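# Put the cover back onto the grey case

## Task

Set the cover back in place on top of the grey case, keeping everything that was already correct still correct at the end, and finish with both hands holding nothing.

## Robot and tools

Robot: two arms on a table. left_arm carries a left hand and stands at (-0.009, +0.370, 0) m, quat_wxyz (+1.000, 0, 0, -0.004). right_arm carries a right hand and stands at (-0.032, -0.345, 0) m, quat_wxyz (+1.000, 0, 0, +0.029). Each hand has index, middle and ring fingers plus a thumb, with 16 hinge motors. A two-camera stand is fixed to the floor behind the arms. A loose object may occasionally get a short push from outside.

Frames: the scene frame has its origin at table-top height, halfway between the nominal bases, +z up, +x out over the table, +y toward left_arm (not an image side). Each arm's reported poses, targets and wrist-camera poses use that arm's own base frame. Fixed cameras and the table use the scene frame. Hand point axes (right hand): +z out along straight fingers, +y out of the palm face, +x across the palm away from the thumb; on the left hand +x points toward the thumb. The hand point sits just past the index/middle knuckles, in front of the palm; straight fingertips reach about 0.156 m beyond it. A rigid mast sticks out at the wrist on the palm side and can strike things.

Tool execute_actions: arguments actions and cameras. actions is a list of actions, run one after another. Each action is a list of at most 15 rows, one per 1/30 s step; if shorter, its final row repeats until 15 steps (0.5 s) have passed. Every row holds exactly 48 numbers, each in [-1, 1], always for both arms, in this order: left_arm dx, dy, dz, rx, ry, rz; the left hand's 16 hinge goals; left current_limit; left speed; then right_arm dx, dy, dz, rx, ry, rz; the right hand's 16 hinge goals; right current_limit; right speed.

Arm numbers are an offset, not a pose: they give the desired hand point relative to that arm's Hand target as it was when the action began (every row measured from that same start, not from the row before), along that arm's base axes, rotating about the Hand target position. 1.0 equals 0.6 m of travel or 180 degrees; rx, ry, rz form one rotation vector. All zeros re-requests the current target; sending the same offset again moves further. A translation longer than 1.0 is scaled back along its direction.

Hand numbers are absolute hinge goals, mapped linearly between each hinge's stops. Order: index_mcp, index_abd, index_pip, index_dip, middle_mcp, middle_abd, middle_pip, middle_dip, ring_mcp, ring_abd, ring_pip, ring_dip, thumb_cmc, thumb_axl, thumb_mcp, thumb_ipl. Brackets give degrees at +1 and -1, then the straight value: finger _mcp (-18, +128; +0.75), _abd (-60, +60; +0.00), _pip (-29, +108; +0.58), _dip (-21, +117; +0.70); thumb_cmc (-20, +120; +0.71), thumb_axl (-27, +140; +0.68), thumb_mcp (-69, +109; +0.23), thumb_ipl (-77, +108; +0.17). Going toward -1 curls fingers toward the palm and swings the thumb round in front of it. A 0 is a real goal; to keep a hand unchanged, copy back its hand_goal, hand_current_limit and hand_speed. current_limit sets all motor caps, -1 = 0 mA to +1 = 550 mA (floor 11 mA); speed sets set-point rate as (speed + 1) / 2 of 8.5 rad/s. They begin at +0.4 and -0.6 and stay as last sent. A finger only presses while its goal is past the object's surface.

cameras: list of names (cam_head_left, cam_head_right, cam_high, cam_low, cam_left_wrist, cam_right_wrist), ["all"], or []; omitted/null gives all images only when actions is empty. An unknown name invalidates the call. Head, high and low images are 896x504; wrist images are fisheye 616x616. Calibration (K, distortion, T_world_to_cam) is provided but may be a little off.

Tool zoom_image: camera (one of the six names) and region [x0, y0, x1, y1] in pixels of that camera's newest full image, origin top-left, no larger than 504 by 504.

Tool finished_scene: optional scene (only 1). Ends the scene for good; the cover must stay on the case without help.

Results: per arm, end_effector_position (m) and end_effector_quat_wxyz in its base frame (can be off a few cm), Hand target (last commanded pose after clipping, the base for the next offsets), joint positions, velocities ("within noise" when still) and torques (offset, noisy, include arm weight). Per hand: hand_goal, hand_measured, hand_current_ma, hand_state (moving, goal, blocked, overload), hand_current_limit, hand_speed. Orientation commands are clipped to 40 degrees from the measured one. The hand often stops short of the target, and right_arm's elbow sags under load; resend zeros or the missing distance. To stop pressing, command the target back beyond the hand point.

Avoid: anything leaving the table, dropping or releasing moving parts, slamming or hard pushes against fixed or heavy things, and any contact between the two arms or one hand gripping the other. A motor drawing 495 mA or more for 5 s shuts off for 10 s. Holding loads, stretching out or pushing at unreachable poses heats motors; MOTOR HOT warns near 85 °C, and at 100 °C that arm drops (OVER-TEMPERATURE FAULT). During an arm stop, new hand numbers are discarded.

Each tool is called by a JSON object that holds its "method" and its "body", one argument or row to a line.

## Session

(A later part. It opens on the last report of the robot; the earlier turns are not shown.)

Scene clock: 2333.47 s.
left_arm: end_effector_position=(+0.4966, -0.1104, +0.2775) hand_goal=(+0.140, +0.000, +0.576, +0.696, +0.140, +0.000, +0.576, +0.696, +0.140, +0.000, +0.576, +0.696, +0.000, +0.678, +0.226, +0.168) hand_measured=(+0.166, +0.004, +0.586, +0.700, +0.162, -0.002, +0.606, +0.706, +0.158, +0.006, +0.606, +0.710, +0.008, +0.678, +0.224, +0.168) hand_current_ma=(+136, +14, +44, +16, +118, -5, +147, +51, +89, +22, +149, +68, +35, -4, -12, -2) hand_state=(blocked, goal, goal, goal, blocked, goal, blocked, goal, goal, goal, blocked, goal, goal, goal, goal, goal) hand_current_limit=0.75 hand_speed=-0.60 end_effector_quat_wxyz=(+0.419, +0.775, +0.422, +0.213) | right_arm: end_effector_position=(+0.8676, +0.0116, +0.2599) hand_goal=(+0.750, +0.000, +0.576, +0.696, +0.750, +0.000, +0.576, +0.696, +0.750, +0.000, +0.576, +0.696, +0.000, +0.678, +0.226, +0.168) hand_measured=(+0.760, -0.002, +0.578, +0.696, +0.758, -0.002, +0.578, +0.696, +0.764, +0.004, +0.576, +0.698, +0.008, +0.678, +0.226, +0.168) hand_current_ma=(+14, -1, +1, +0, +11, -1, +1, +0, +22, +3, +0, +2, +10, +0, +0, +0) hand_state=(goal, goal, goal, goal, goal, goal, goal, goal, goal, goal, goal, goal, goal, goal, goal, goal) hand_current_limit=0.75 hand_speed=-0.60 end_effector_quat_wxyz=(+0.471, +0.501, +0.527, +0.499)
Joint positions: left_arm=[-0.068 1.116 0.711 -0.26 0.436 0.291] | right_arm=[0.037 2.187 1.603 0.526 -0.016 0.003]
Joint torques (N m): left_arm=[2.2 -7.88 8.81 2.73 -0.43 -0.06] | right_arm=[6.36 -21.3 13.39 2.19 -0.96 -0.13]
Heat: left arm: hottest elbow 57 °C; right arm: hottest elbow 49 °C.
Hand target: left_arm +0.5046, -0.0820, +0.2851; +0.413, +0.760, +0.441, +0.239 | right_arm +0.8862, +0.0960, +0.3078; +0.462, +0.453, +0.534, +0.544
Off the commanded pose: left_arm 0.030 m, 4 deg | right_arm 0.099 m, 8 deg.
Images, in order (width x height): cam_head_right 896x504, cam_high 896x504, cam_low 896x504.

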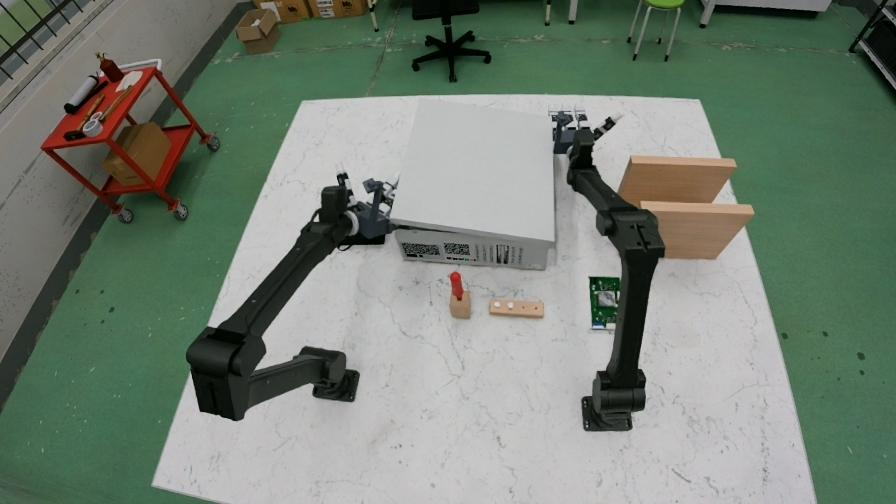

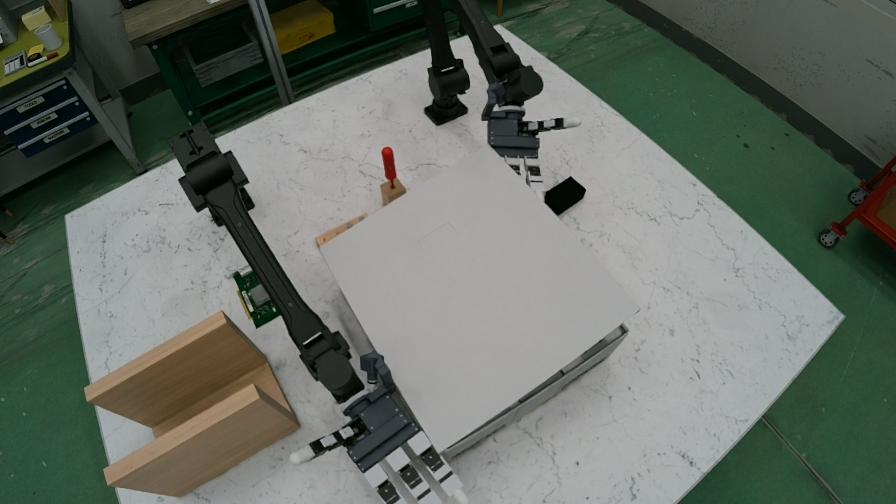

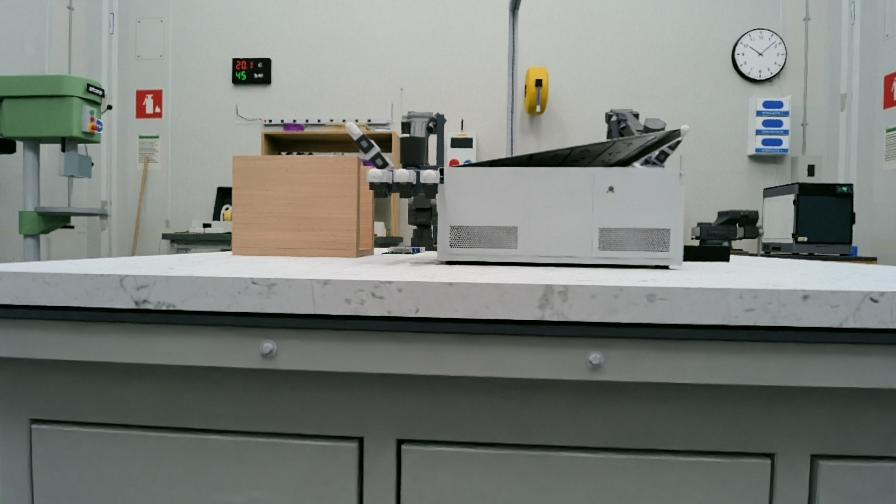

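{"method": "execute_actions", "body": {
  "actions": [],
  "cameras": ["cam_head_left", "cam_head_right", "cam_high", "cam_low"]
}}

{"method": "zoom_image", "body": {
  "camera": "cam_head_left",
  "region": [370, 195, 450, 275]
}}

{"method": "zoom_image", "body": {
  "camera": "cam_head_left",
  "region": [500, 210, 580, 290]
}}

{"method": "zoom_image", "body": {
  "camera": "cam_head_left",
  "region": [510, 80, 590, 160]
}}

{"method": "zoom_image", "body": {
  "camera": "cam_head_left",
  "region": [390, 70, 470, 150]
}}

{"method": "zoom_image", "body": {
  "camera": "cam_head_right",
  "region": [390, 70, 470, 150]
}}

{"method": "zoom_image", "body": {
  "camera": "cam_head_right",
  "region": [510, 80, 590, 160]
}}

Scene clock: 2385.93 s.
left_arm: end_effector_position=(+0.4966, -0.1104, +0.2775) hand_goal=(+0.140, +0.000, +0.576, +0.696, +0.140, +0.000, +0.576, +0.696, +0.140, +0.000, +0.576, +0.696, +0.000, +0.678, +0.226, +0.168) hand_measured=(+0.166, +0.004, +0.586, +0.700, +0.162, -0.002, +0.606, +0.706, +0.158, +0.006, +0.606, +0.710, +0.008, +0.678, +0.224, +0.168) hand_current_ma=(+136, +14, +44, +16, +118, -5, +147, +51, +89, +22, +149, +68, +35, -4, -12, -2) hand_state=(blocked, goal, goal, goal, blocked, goal, blocked, goal, goal, goal, blocked, goal, goal, goal, goal, goal) hand_current_limit=0.75 hand_speed=-0.60 end_effector_quat_wxyz=(+0.419, +0.775, +0.422, +0.213) | right_arm: end_effector_position=(+0.8676, +0.0116, +0.2599) hand_goal=(+0.750, +0.000, +0.576, +0.696, +0.750, +0.000, +0.576, +0.696, +0.750, +0.000, +0.576, +0.696, +0.000, +0.678, +0.226, +0.168) hand_measured=(+0.760, -0.002, +0.578, +0.696, +0.758, -0.002, +0.578, +0.696, +0.764, +0.004, +0.576, +0.698, +0.008, +0.678, +0.226, +0.168) hand_current_ma=(+14, -1, +1, +0, +11, -1, +1, +0, +22, +3, +0, +2, +10, +0, +0, +0) hand_state=(goal, goal, goal, goal, goal, goal, goal, goal, goal, goal, goal, goal, goal, goal, goal, goal) hand_current_limit=0.75 hand_speed=-0.60 end_effector_quat_wxyz=(+0.471, +0.501, +0.527, +0.499)
Joint positions: left_arm=[-0.068 1.116 0.711 -0.26 0.436 0.291] | right_arm=[0.037 2.187 1.603 0.526 -0.016 0.003]
Joint velocities: within noise
Joint torques (N m): left_arm=[2.2 -7.88 8.81 2.76 -0.43 -0.06] | right_arm=[6.59 -21.54 13.3 2.1 -0.95 -0.16]
Heat: left arm: hottest elbow 57 °C; right arm: hottest elbow 58 °C.
Hand target: left_arm +0.5046, -0.0820, +0.2851; +0.413, +0.760, +0.441, +0.239 | right_arm +0.8862, +0.0960, +0.3077; +0.462, +0.453, +0.534, +0.544
Off the commanded pose: left_arm 0.030 m, 4 deg | right_arm 0.099 m, 8 deg.
Images, in order (width x height): cam_head_left 896x504, cam_head_right 896x504, cam_high 896x504, cam_low 896x504.

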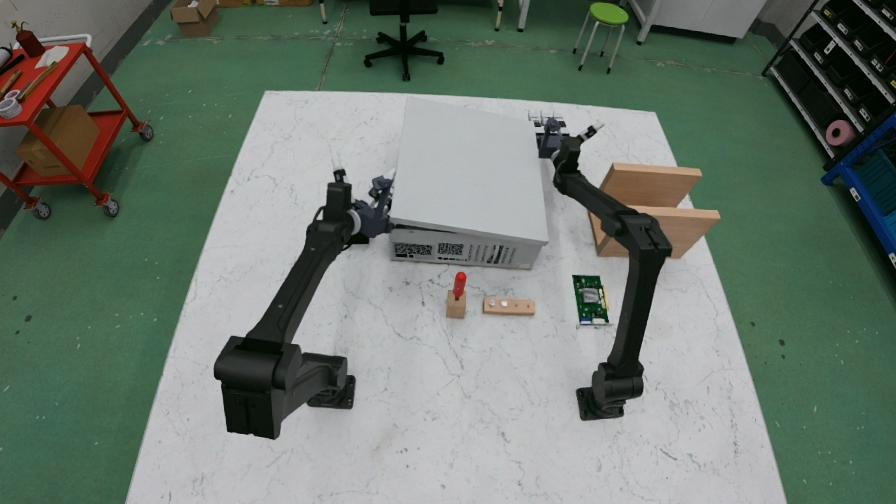

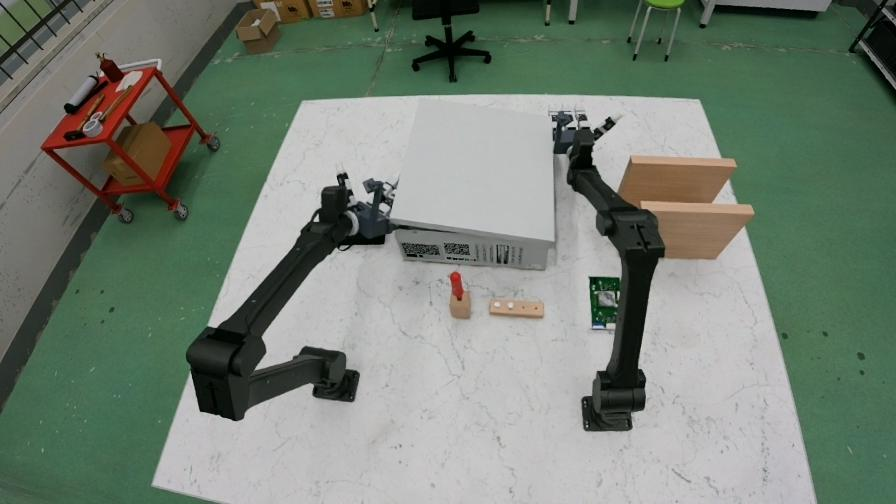

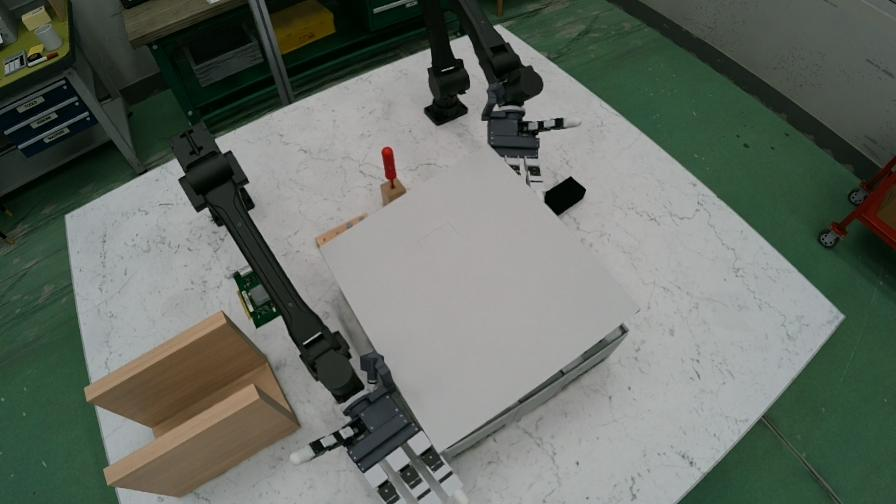

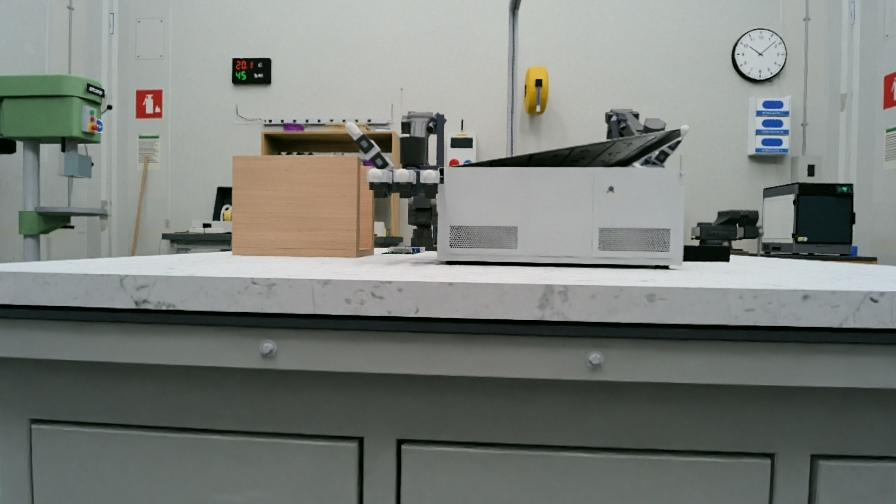

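Scaled by 6.300.

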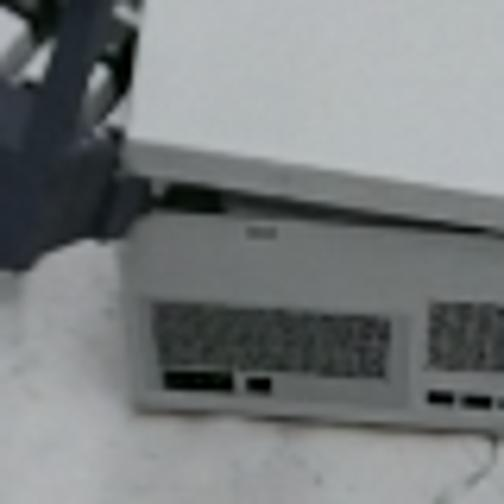

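Scaled by 6.300.

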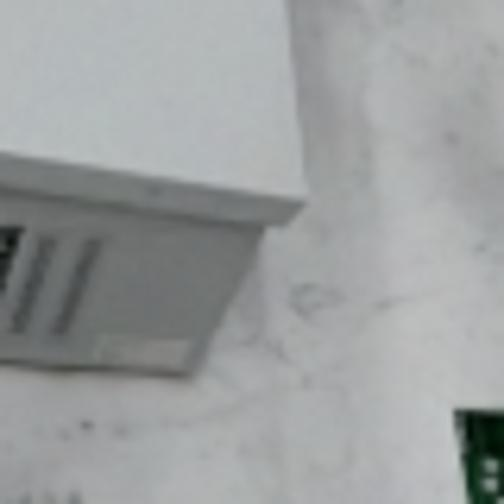

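Scaled by 6.300.

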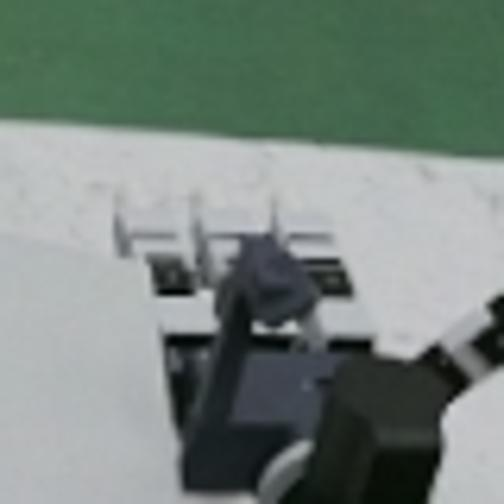

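Scaled by 6.300.

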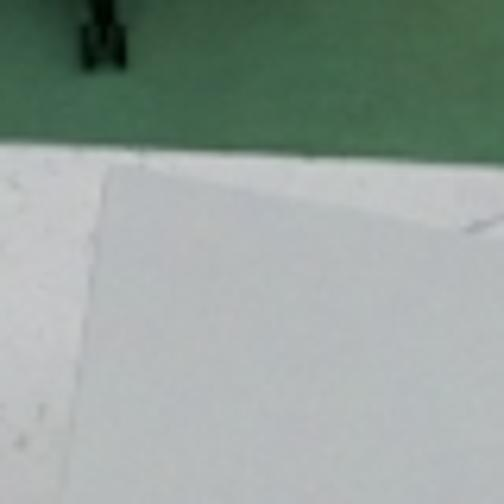

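Scaled by 6.300.

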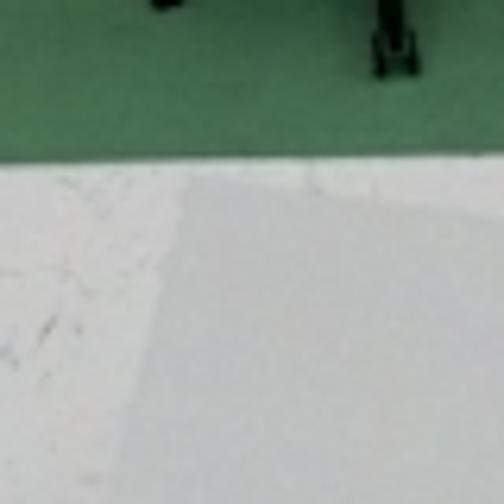

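Scaled by 6.300.

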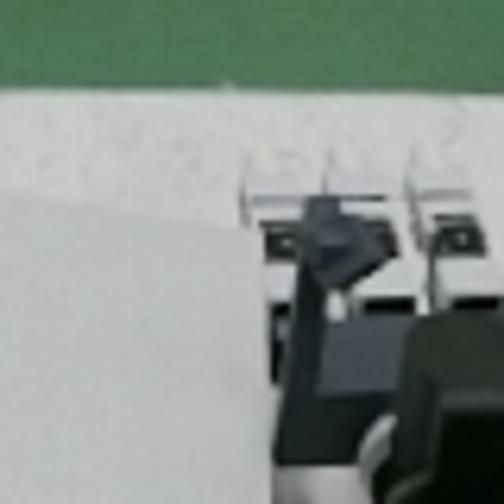

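{"method": "execute_actions", "body": {
  "actions": [
    [[0.0,0.0,0.0,0,0,0,0.14,0,0.576,0.696,0.14,0,0.576,0.696,0.14,0,0.576,0.696,0,0.678,0.226,0.168,0.75,-0.6,-0.02,-0.15,0.0,0,0,0,0.75,0,0.576,0.696,0.75,0,0.576,0.696,0.75,0,0.576,0.696,0,0.678,0.226,0.168,0.75,-0.6]],
    [[0.0,0.035,0.0,0,0,0,0.14,0,0.576,0.696,0.14,0,0.576,0.696,0.14,0,0.576,0.696,0,0.678,0.226,0.168,0.75,-0.6,0,-0.06,0.0,0,0,0,0.75,0,0.576,0.696,0.75,0,0.576,0.696,0.75,0,0.576,0.696,0,0.678,0.226,0.168,0.75,-0.6]]
  ],
  "cameras": ["cam_head_left","cam_head_right","cam_low","cam_high"]
}}

{"method": "zoom_image", "body": {
  "camera": "cam_head_right",
  "region": [370, 80, 620, 290]
}}

{"method": "zoom_image", "body": {
  "camera": "cam_low",
  "region": [400, 110, 720, 290]
}}

{"method": "zoom_image", "body": {
  "camera": "cam_high",
  "region": [280, 130, 680, 504]
}}

Scene clock: 2470.73 s.
left_arm: end_effector_position=(+0.4961, -0.1067, +0.2772) hand_goal=(+0.140, +0.000, +0.576, +0.696, +0.140, +0.000, +0.576, +0.696, +0.140, +0.000, +0.576, +0.696, +0.000, +0.678, +0.226, +0.168) hand_measured=(+0.166, +0.004, +0.586, +0.700, +0.164, +0.000, +0.602, +0.706, +0.158, +0.006, +0.620, +0.720, +0.008, +0.678, +0.224, +0.168) hand_current_ma=(+135, +14, +44, +16, +121, -3, +122, +47, +98, +27, +219, +115, +35, -4, -12, -2) hand_state=(blocked, goal, goal, goal, blocked, goal, blocked, goal, goal, goal, blocked, blocked, goal, goal, goal, goal) hand_current_limit=0.75 hand_speed=-0.60 end_effector_quat_wxyz=(+0.433, +0.773, +0.420, +0.197) | right_arm: end_effector_position=(+0.8678, -0.0254, +0.2598) hand_goal=(+0.750, +0.000, +0.576, +0.696, +0.750, +0.000, +0.576, +0.696, +0.750, +0.000, +0.576, +0.696, +0.000, +0.678, +0.226, +0.168) hand_measured=(+0.760, -0.002, +0.578, +0.696, +0.758, -0.002, +0.578, +0.696, +0.766, +0.004, +0.576, +0.698, +0.008, +0.678, +0.226, +0.168) hand_current_ma=(+14, -1, +1, +0, +11, -1, +1, +0, +28, +3, +0, +2, +10, +0, +0, +0) hand_state=(goal, goal, goal, goal, goal, goal, goal, goal, goal, goal, goal, goal, goal, goal, goal, goal) hand_current_limit=0.75 hand_speed=-0.60 end_effector_quat_wxyz=(+0.440, +0.473, +0.552, +0.528)
Joint positions: left_arm=[-0.043 1.122 0.711 -0.261 0.496 0.29] | right_arm=[-0.045 2.187 1.603 0.526 -0.211 0.003]
Joint torques (N m): left_arm=[4.72 -8.59 8.96 1.76 -0.89 0.35] | right_arm=[-0.03 -22.24 11.44 2.63 -0.18 -0.13]
Heat: left arm: hottest elbow 57 °C; right arm: hottest elbow 61 °C.
Hand target: left_arm +0.5046, -0.0608, +0.2851; +0.413, +0.760, +0.441, +0.239 | right_arm +0.8742, -0.0301, +0.3077; +0.462, +0.453, +0.534, +0.544
Off the commanded pose: left_arm 0.047 m, 6 deg | right_arm 0.049 m, 4 deg.
Images, in order (width x height): cam_head_left 896x504, cam_head_right 896x504, cam_high 896x504, cam_low 896x504.

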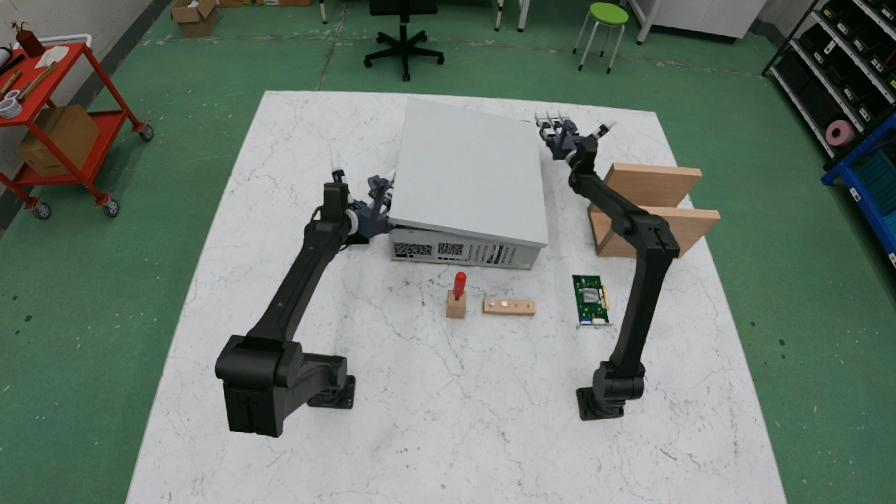

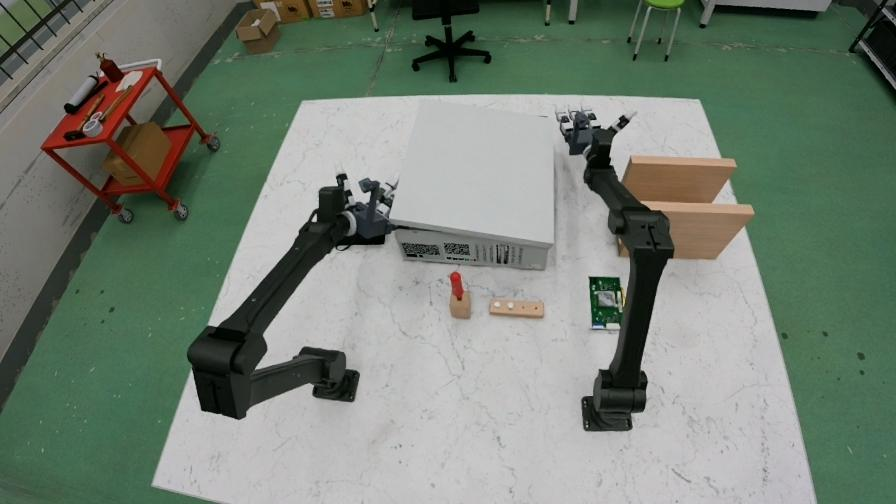

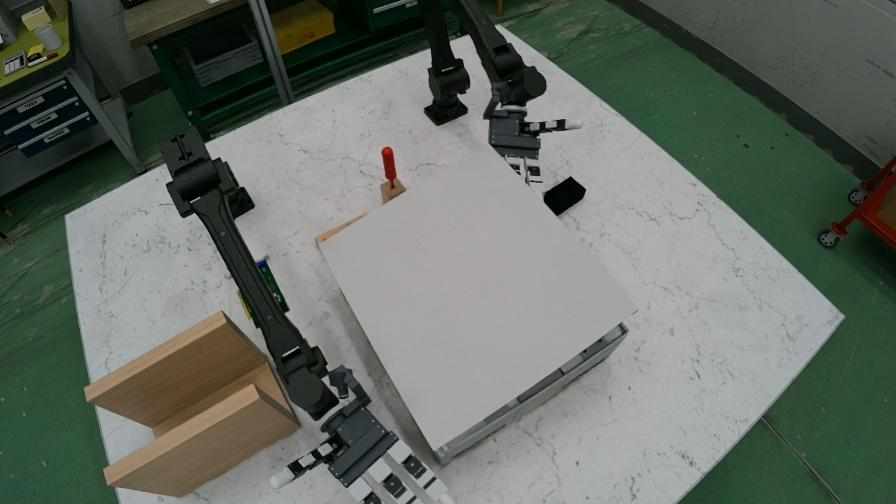

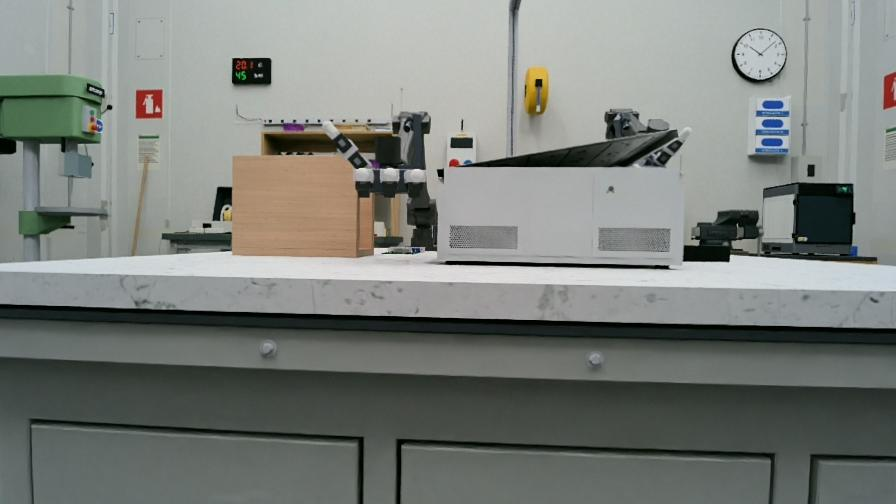

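Scaled by 2.016.

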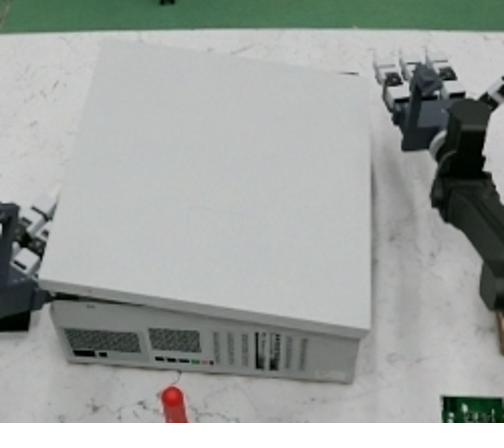

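Scaled by 1.575.

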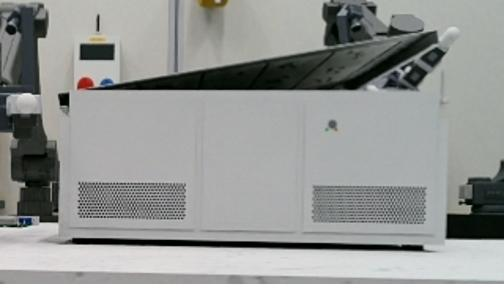

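Scaled by 1.260.

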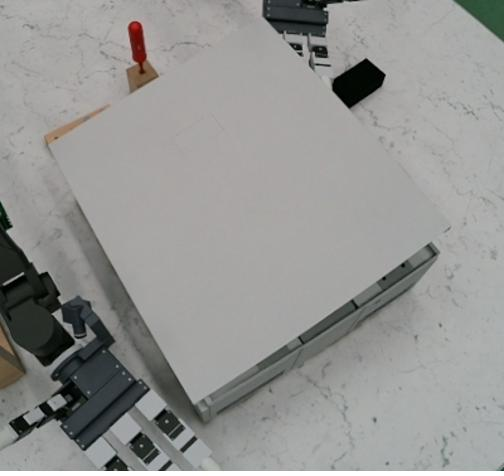

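{"method": "execute_actions", "body": {
  "actions": [
    [[0.0,-0.04,0.0,0,0,0,0.14,0,0.576,0.696,0.14,0,0.576,0.696,0.14,0,0.576,0.696,0,0.678,0.226,0.168,0.75,-0.9,0,0,0.0,0,0,0,0.75,0,0.576,0.696,0.75,0,0.576,0.696,0.75,0,0.576,0.696,0,0.678,0.226,0.168,0.75,-0.6]],
    [[0.0,0.0,0.0,0,0,0,0.22,0,0.576,0.696,0.24,0,0.576,0.696,0.27,0,0.576,0.696,0,0.678,0.226,0.168,0.75,-0.9,0,0,0.0,0,0,0,0.75,0,0.576,0.696,0.75,0,0.576,0.696,0.75,0,0.576,0.696,0,0.678,0.226,0.168,0.75,-0.6]]
  ],
  "cameras": ["cam_head_left","cam_head_right","cam_low","cam_high"]
}}

{"method": "zoom_image", "body": {
  "camera": "cam_head_right",
  "region": [370, 80, 620, 290]
}}

{"method": "zoom_image", "body": {
  "camera": "cam_low",
  "region": [400, 110, 720, 290]
}}

Scene clock: 2517.43 s.
left_arm: end_effector_position=(+0.4967, -0.1107, +0.2793) hand_goal=(+0.220, +0.000, +0.576, +0.696, +0.240, +0.000, +0.576, +0.696, +0.270, +0.000, +0.576, +0.696, +0.000, +0.678, +0.226, +0.168) hand_measured=(+0.228, +0.004, +0.584, +0.700, +0.200, +0.000, +0.586, +0.700, +0.214, +0.004, +0.584, +0.700, +0.008, +0.678, +0.224, +0.168) hand_current_ma=(+44, +14, +43, +16, -210, -2, +51, +23, -293, +14, +38, +18, +35, -4, -12, -2) hand_state=(goal, goal, goal, goal, blocked, goal, goal, goal, blocked, goal, goal, goal, goal, goal, goal, goal) hand_current_limit=0.75 hand_speed=-0.90 end_effector_quat_wxyz=(+0.423, +0.775, +0.419, +0.212) | right_arm: end_effector_position=(+0.8678, -0.0254, +0.2598) hand_goal=(+0.750, +0.000, +0.576, +0.696, +0.750, +0.000, +0.576, +0.696, +0.750, +0.000, +0.576, +0.696, +0.000, +0.678, +0.226, +0.168) hand_measured=(+0.760, -0.002, +0.578, +0.696, +0.758, -0.002, +0.578, +0.696, +0.766, +0.004, +0.576, +0.698, +0.008, +0.678, +0.226, +0.168) hand_current_ma=(+14, -1, +1, +0, +11, -1, +1, +0, +28, +3, +0, +2, +10, +0, +0, +0) hand_state=(goal, goal, goal, goal, goal, goal, goal, goal, goal, goal, goal, goal, goal, goal, goal, goal) hand_current_limit=0.75 hand_speed=-0.60 end_effector_quat_wxyz=(+0.440, +0.473, +0.552, +0.528)
Joint positions: left_arm=[-0.066 1.116 0.711 -0.254 0.447 0.29] | right_arm=[-0.045 2.187 1.603 0.526 -0.211 0.003]
Joint torques (N m): left_arm=[1.44 -7.82 8.8 2.58 -1.09 -0.12] | right_arm=[0.15 -22.24 11.56 2.63 -0.16 -0.13]
Heat: left arm: hottest elbow 57 °C; right arm: hottest elbow 58 °C.
Hand target: left_arm +0.5046, -0.0849, +0.2851; +0.413, +0.760, +0.441, +0.239 | right_arm +0.8742, -0.0301, +0.3077; +0.462, +0.453, +0.534, +0.544
Off the commanded pose: left_arm 0.028 m, 4 deg | right_arm 0.049 m, 4 deg.
Images, in order (width x height): cam_head_left 896x504, cam_head_right 896x504, cam_high 896x504, cam_low 896x504.

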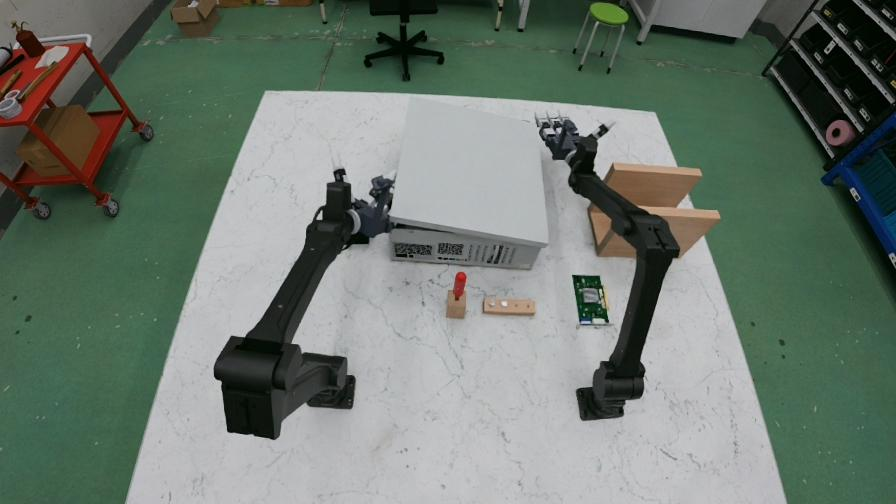

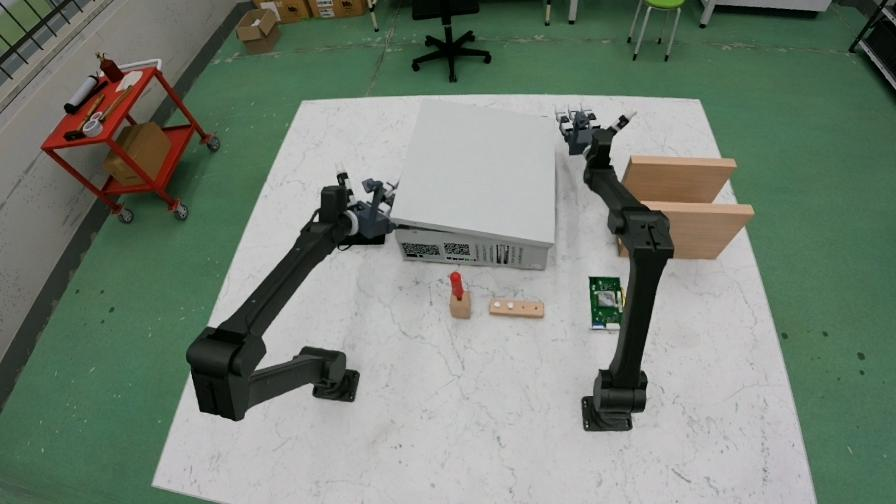

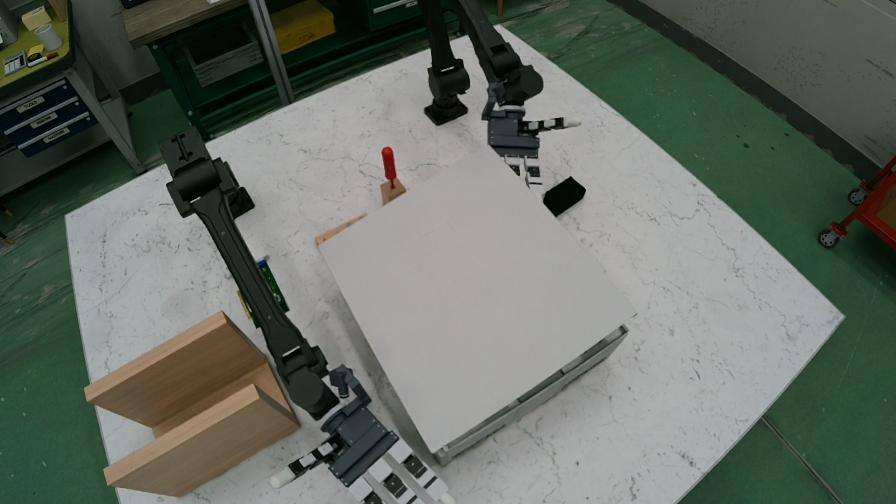

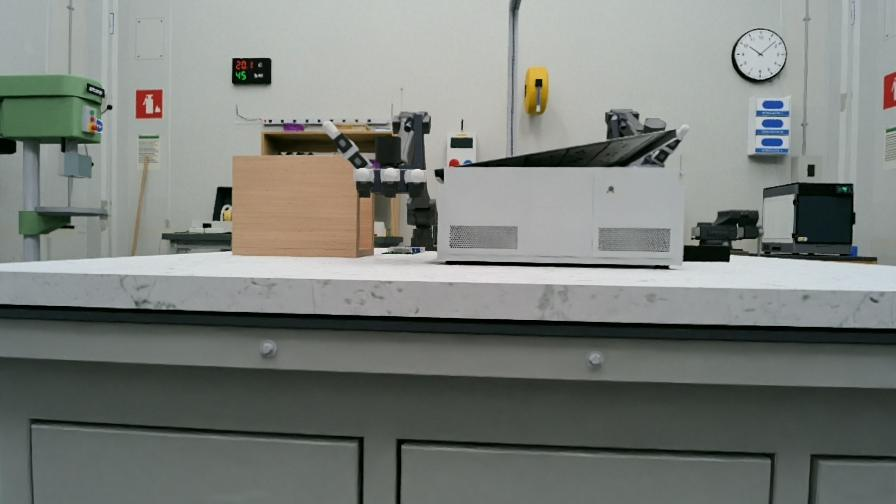

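Scaled by 2.016.

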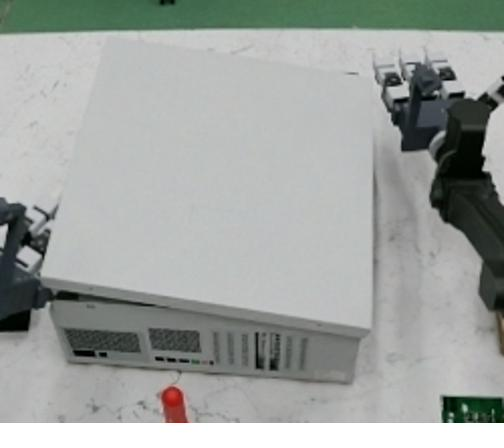

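Scaled by 1.575.

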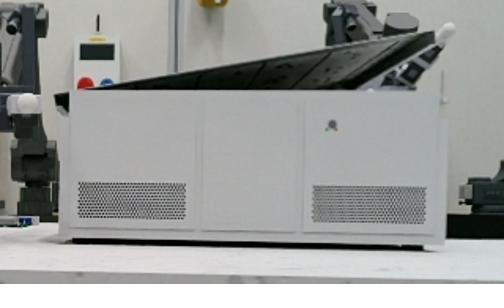

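{"method": "execute_actions", "body": {
  "actions": [
    [[0.0,0.035,0.005,0,0,0,0.22,0,0.576,0.696,0.21,0,0.576,0.696,0.22,0,0.576,0.696,0,0.678,0.226,0.168,0.75,-0.9,0,0,0.0,0,0,0,0.75,0,0.576,0.696,0.75,0,0.576,0.696,0.75,0,0.576,0.696,0,0.678,0.226,0.168,0.75,-0.6]],
    [[0.0,0.03,0.0,0,0,0,0.22,0,0.576,0.696,0.21,0,0.576,0.696,0.22,0,0.576,0.696,0,0.678,0.226,0.168,0.75,-0.9,0,0,0.0,0,0,0,0.75,0,0.576,0.696,0.75,0,0.576,0.696,0.75,0,0.576,0.696,0,0.678,0.226,0.168,0.75,-0.6]]
  ],
  "cameras": ["cam_head_right","cam_low","cam_high"]
}}

{"method": "zoom_image", "body": {
  "camera": "cam_head_right",
  "region": [370, 80, 620, 290]
}}

{"method": "zoom_image", "body": {
  "camera": "cam_low",
  "region": [400, 110, 720, 290]
}}

Scene clock: 2530.63 s.
left_arm: end_effector_position=(+0.5011, -0.0492, +0.2717) hand_goal=(+0.220, +0.000, +0.576, +0.696, +0.210, +0.000, +0.576, +0.696, +0.220, +0.000, +0.576, +0.696, +0.000, +0.678, +0.226, +0.168) hand_measured=(+0.230, +0.002, +0.584, +0.700, +0.232, -0.002, +0.584, +0.700, +0.272, -0.004, +0.586, +0.698, +0.006, +0.678, +0.224, +0.168) hand_current_ma=(+56, +8, +38, +16, +115, -11, +36, +18, +274, -14, +49, +10, +32, -4, -13, -2) hand_state=(goal, goal, goal, goal, blocked, goal, goal, goal, blocked, goal, goal, goal, goal, goal, goal, goal) hand_current_limit=0.75 hand_speed=-0.90 end_effector_quat_wxyz=(+0.406, +0.763, +0.449, +0.225) | right_arm: end_effector_position=(+0.8678, -0.0254, +0.2598) hand_goal=(+0.750, +0.000, +0.576, +0.696, +0.750, +0.000, +0.576, +0.696, +0.750, +0.000, +0.576, +0.696, +0.000, +0.678, +0.226, +0.168) hand_measured=(+0.760, -0.002, +0.578, +0.696, +0.758, -0.002, +0.578, +0.696, +0.766, +0.004, +0.576, +0.698, +0.008, +0.678, +0.226, +0.168) hand_current_ma=(+14, -1, +1, +0, +11, -1, +1, +0, +28, +3, +0, +2, +10, +0, +0, +0) hand_state=(goal, goal, goal, goal, goal, goal, goal, goal, goal, goal, goal, goal, goal, goal, goal, goal) hand_current_limit=0.75 hand_speed=-0.60 end_effector_quat_wxyz=(+0.440, +0.473, +0.552, +0.528)
Joint positions: left_arm=[0.082 1.121 0.711 -0.293 0.495 0.356] | right_arm=[-0.045 2.187 1.603 0.526 -0.211 0.003]
Joint torques (N m): left_arm=[-0.62 -8 9.88 2.11 0.81 0.07] | right_arm=[-0.03 -22.71 11.58 2.55 -0.17 -0.17]
Heat: left arm: hottest elbow 57 °C; right arm: hottest elbow 58 °C.
Hand target: left_arm +0.5046, -0.0459, +0.2882; +0.413, +0.760, +0.441, +0.239 | right_arm +0.8742, -0.0301, +0.3077; +0.462, +0.453, +0.534, +0.544
Off the commanded pose: left_arm 0.017 m, 2 deg | right_arm 0.049 m, 4 deg.
Images, in order (width x height): cam_head_right 896x504, cam_high 896x504, cam_low 896x504.

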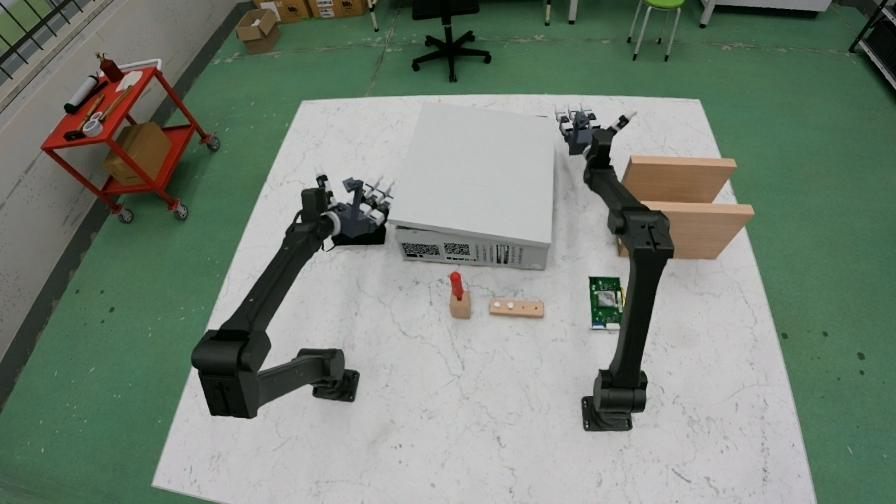

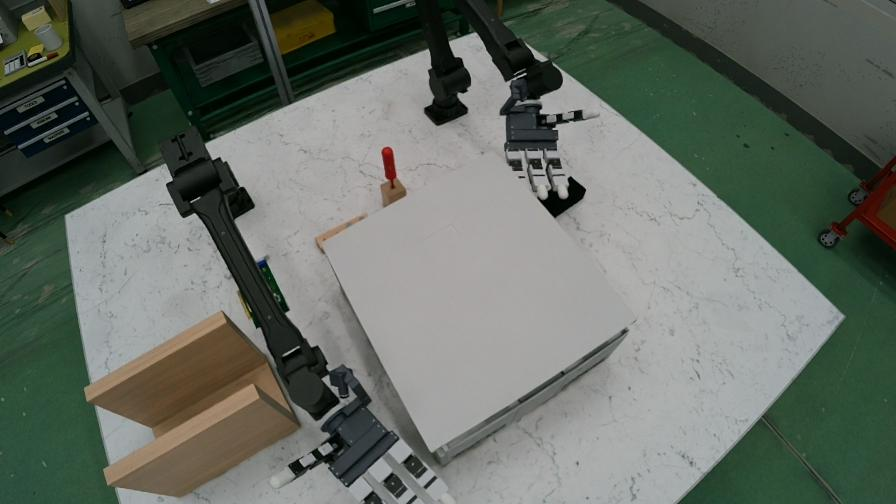

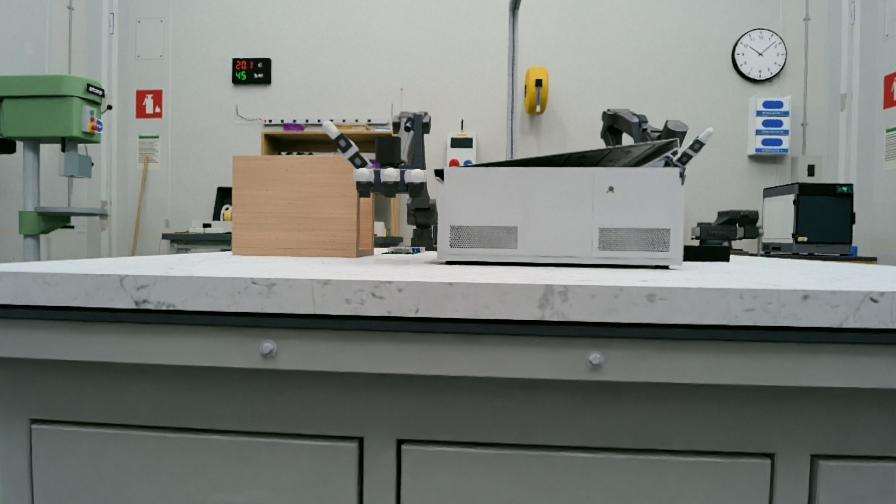

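Scaled by 2.016.

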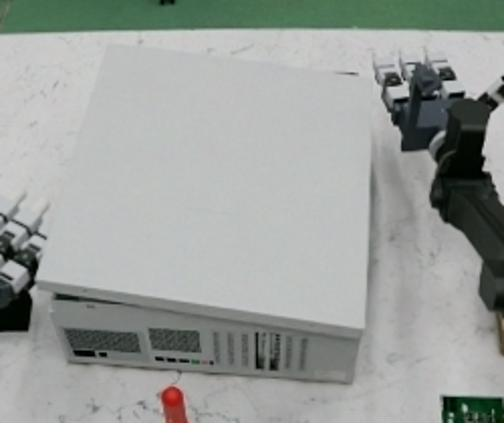

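Scaled by 1.575.

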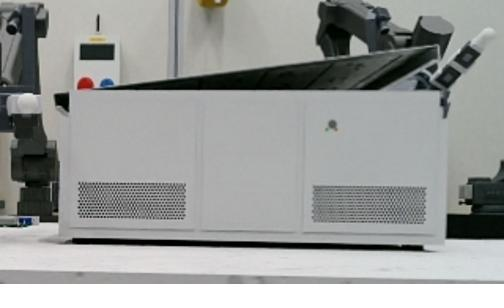

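{"method": "execute_actions", "body": {
  "actions": [
    [[0.0,0.0,0.0,0,0,0,0.22,0,0.576,0.696,0.21,0,0.576,0.696,0.32,0,0.576,0.696,0,0.678,0.226,0.168,0.75,-0.93,0,0,0.0,0,0,0,0.75,0,0.576,0.696,0.75,0,0.576,0.696,0.75,0,0.576,0.696,0,0.678,0.226,0.168,0.75,-0.6]]
  ],
  "cameras": ["cam_head_left","cam_head_right","cam_low","cam_high"]
}}

{"method": "zoom_image", "body": {
  "camera": "cam_high",
  "region": [460, 100, 620, 240]
}}

{"method": "zoom_image", "body": {
  "camera": "cam_head_left",
  "region": [340, 160, 450, 270]
}}

{"method": "zoom_image", "body": {
  "camera": "cam_low",
  "region": [560, 110, 720, 200]
}}

Scene clock: 2541.43 s.
left_arm: end_effector_position=(+0.5008, -0.0491, +0.2720) hand_goal=(+0.220, +0.000, +0.576, +0.696, +0.210, +0.000, +0.576, +0.696, +0.320, +0.000, +0.576, +0.696, +0.000, +0.678, +0.226, +0.168) hand_measured=(+0.230, +0.002, +0.584, +0.700, +0.232, -0.002, +0.584, +0.700, +0.304, -0.002, +0.566, +0.698, +0.006, +0.678, +0.224, +0.168) hand_current_ma=(+56, +8, +38, +16, +115, -11, +36, +18, -84, -8, -47, +9, +32, -4, -13, -2) hand_state=(goal, goal, goal, goal, blocked, goal, goal, goal, goal, goal, goal, goal, goal, goal, goal, goal) hand_current_limit=0.75 hand_speed=-0.93 end_effector_quat_wxyz=(+0.408, +0.763, +0.449, +0.224) | right_arm: end_effector_position=(+0.8678, -0.0254, +0.2598) hand_goal=(+0.750, +0.000, +0.576, +0.696, +0.750, +0.000, +0.576, +0.696, +0.750, +0.000, +0.576, +0.696, +0.000, +0.678, +0.226, +0.168) hand_measured=(+0.760, -0.002, +0.578, +0.696, +0.758, -0.002, +0.578, +0.696, +0.766, +0.004, +0.576, +0.698, +0.008, +0.678, +0.226, +0.168) hand_current_ma=(+14, -1, +1, +0, +11, -1, +1, +0, +28, +3, +0, +2, +10, +0, +0, +0) hand_state=(goal, goal, goal, goal, goal, goal, goal, goal, goal, goal, goal, goal, goal, goal, goal, goal) hand_current_limit=0.75 hand_speed=-0.60 end_effector_quat_wxyz=(+0.440, +0.473, +0.552, +0.528)
Joint positions: left_arm=[0.084 1.121 0.711 -0.293 0.5 0.356] | right_arm=[-0.045 2.187 1.603 0.526 -0.211 0.003]
Joint torques (N m): left_arm=[-0.79 -8 9.87 2.1 0.59 0.04] | right_arm=[-0.38 -22.77 11.55 2.56 -0.2 -0.15]
Heat: left arm: hottest elbow 58 °C; right arm: hottest elbow 57 °C.
Hand target: left_arm +0.5046, -0.0459, +0.2882; +0.413, +0.760, +0.441, +0.239 | right_arm +0.8742, -0.0301, +0.3077; +0.462, +0.453, +0.534, +0.544
Off the commanded pose: left_arm 0.017 m, 2 deg | right_arm 0.049 m, 4 deg.
Images, in order (width x height): cam_head_left 896x504, cam_head_right 896x504, cam_high 896x504, cam_low 896x504.

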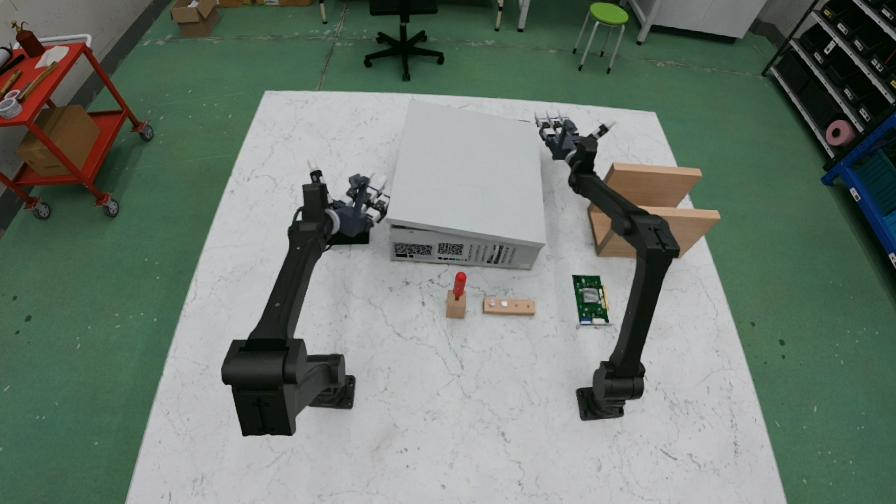

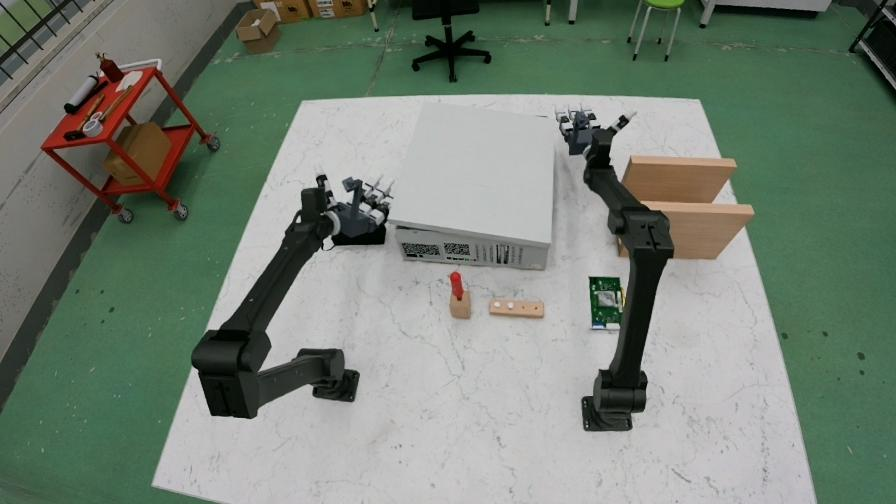

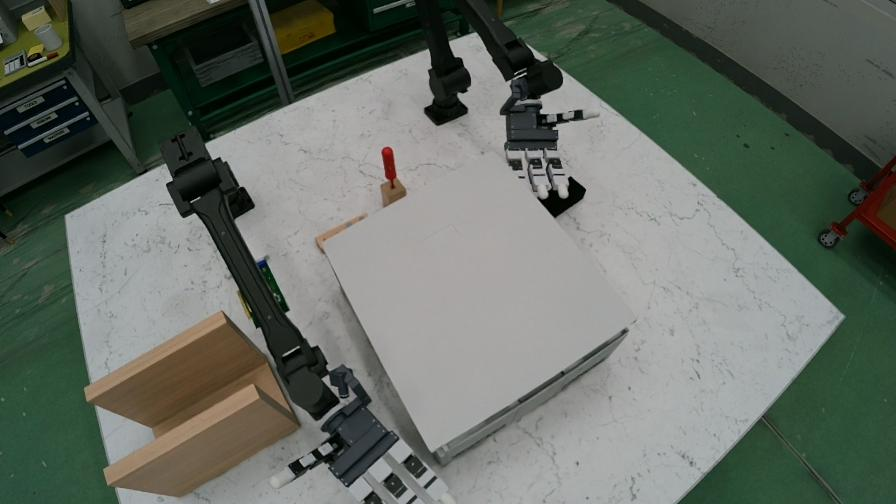

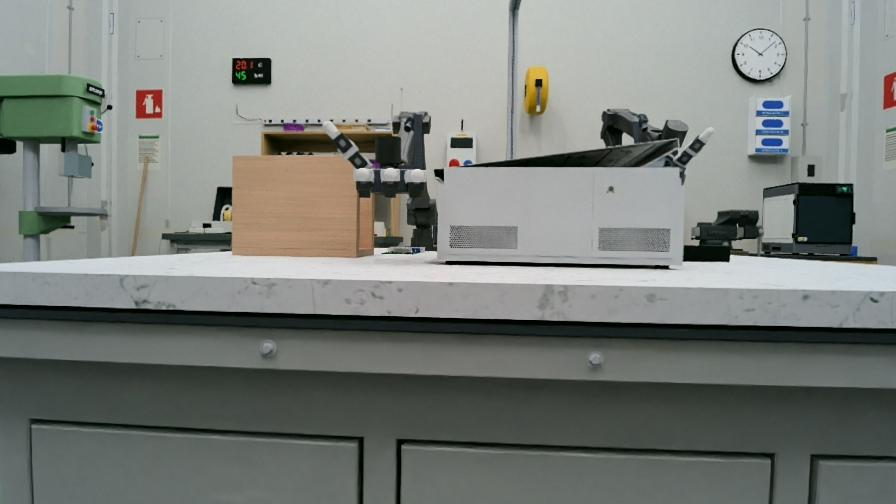

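Scaled by 3.150.

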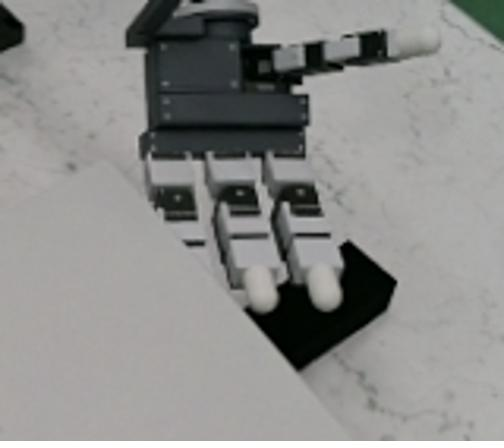

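Scaled by 4.582.

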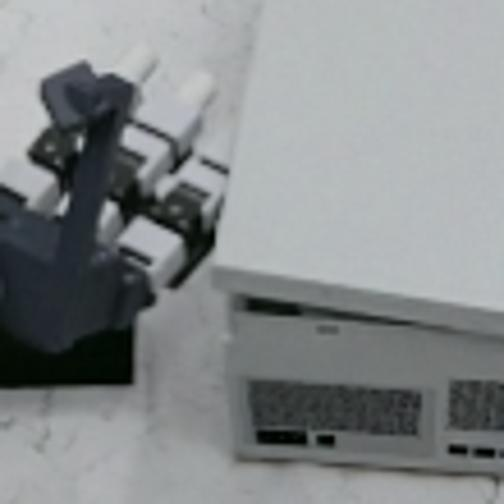

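Scaled by 3.150.

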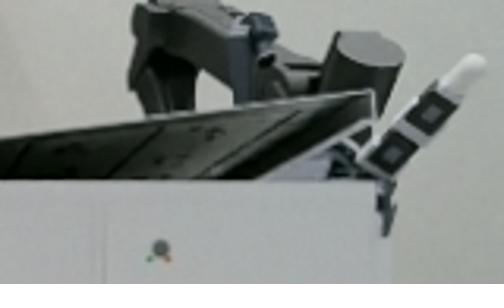

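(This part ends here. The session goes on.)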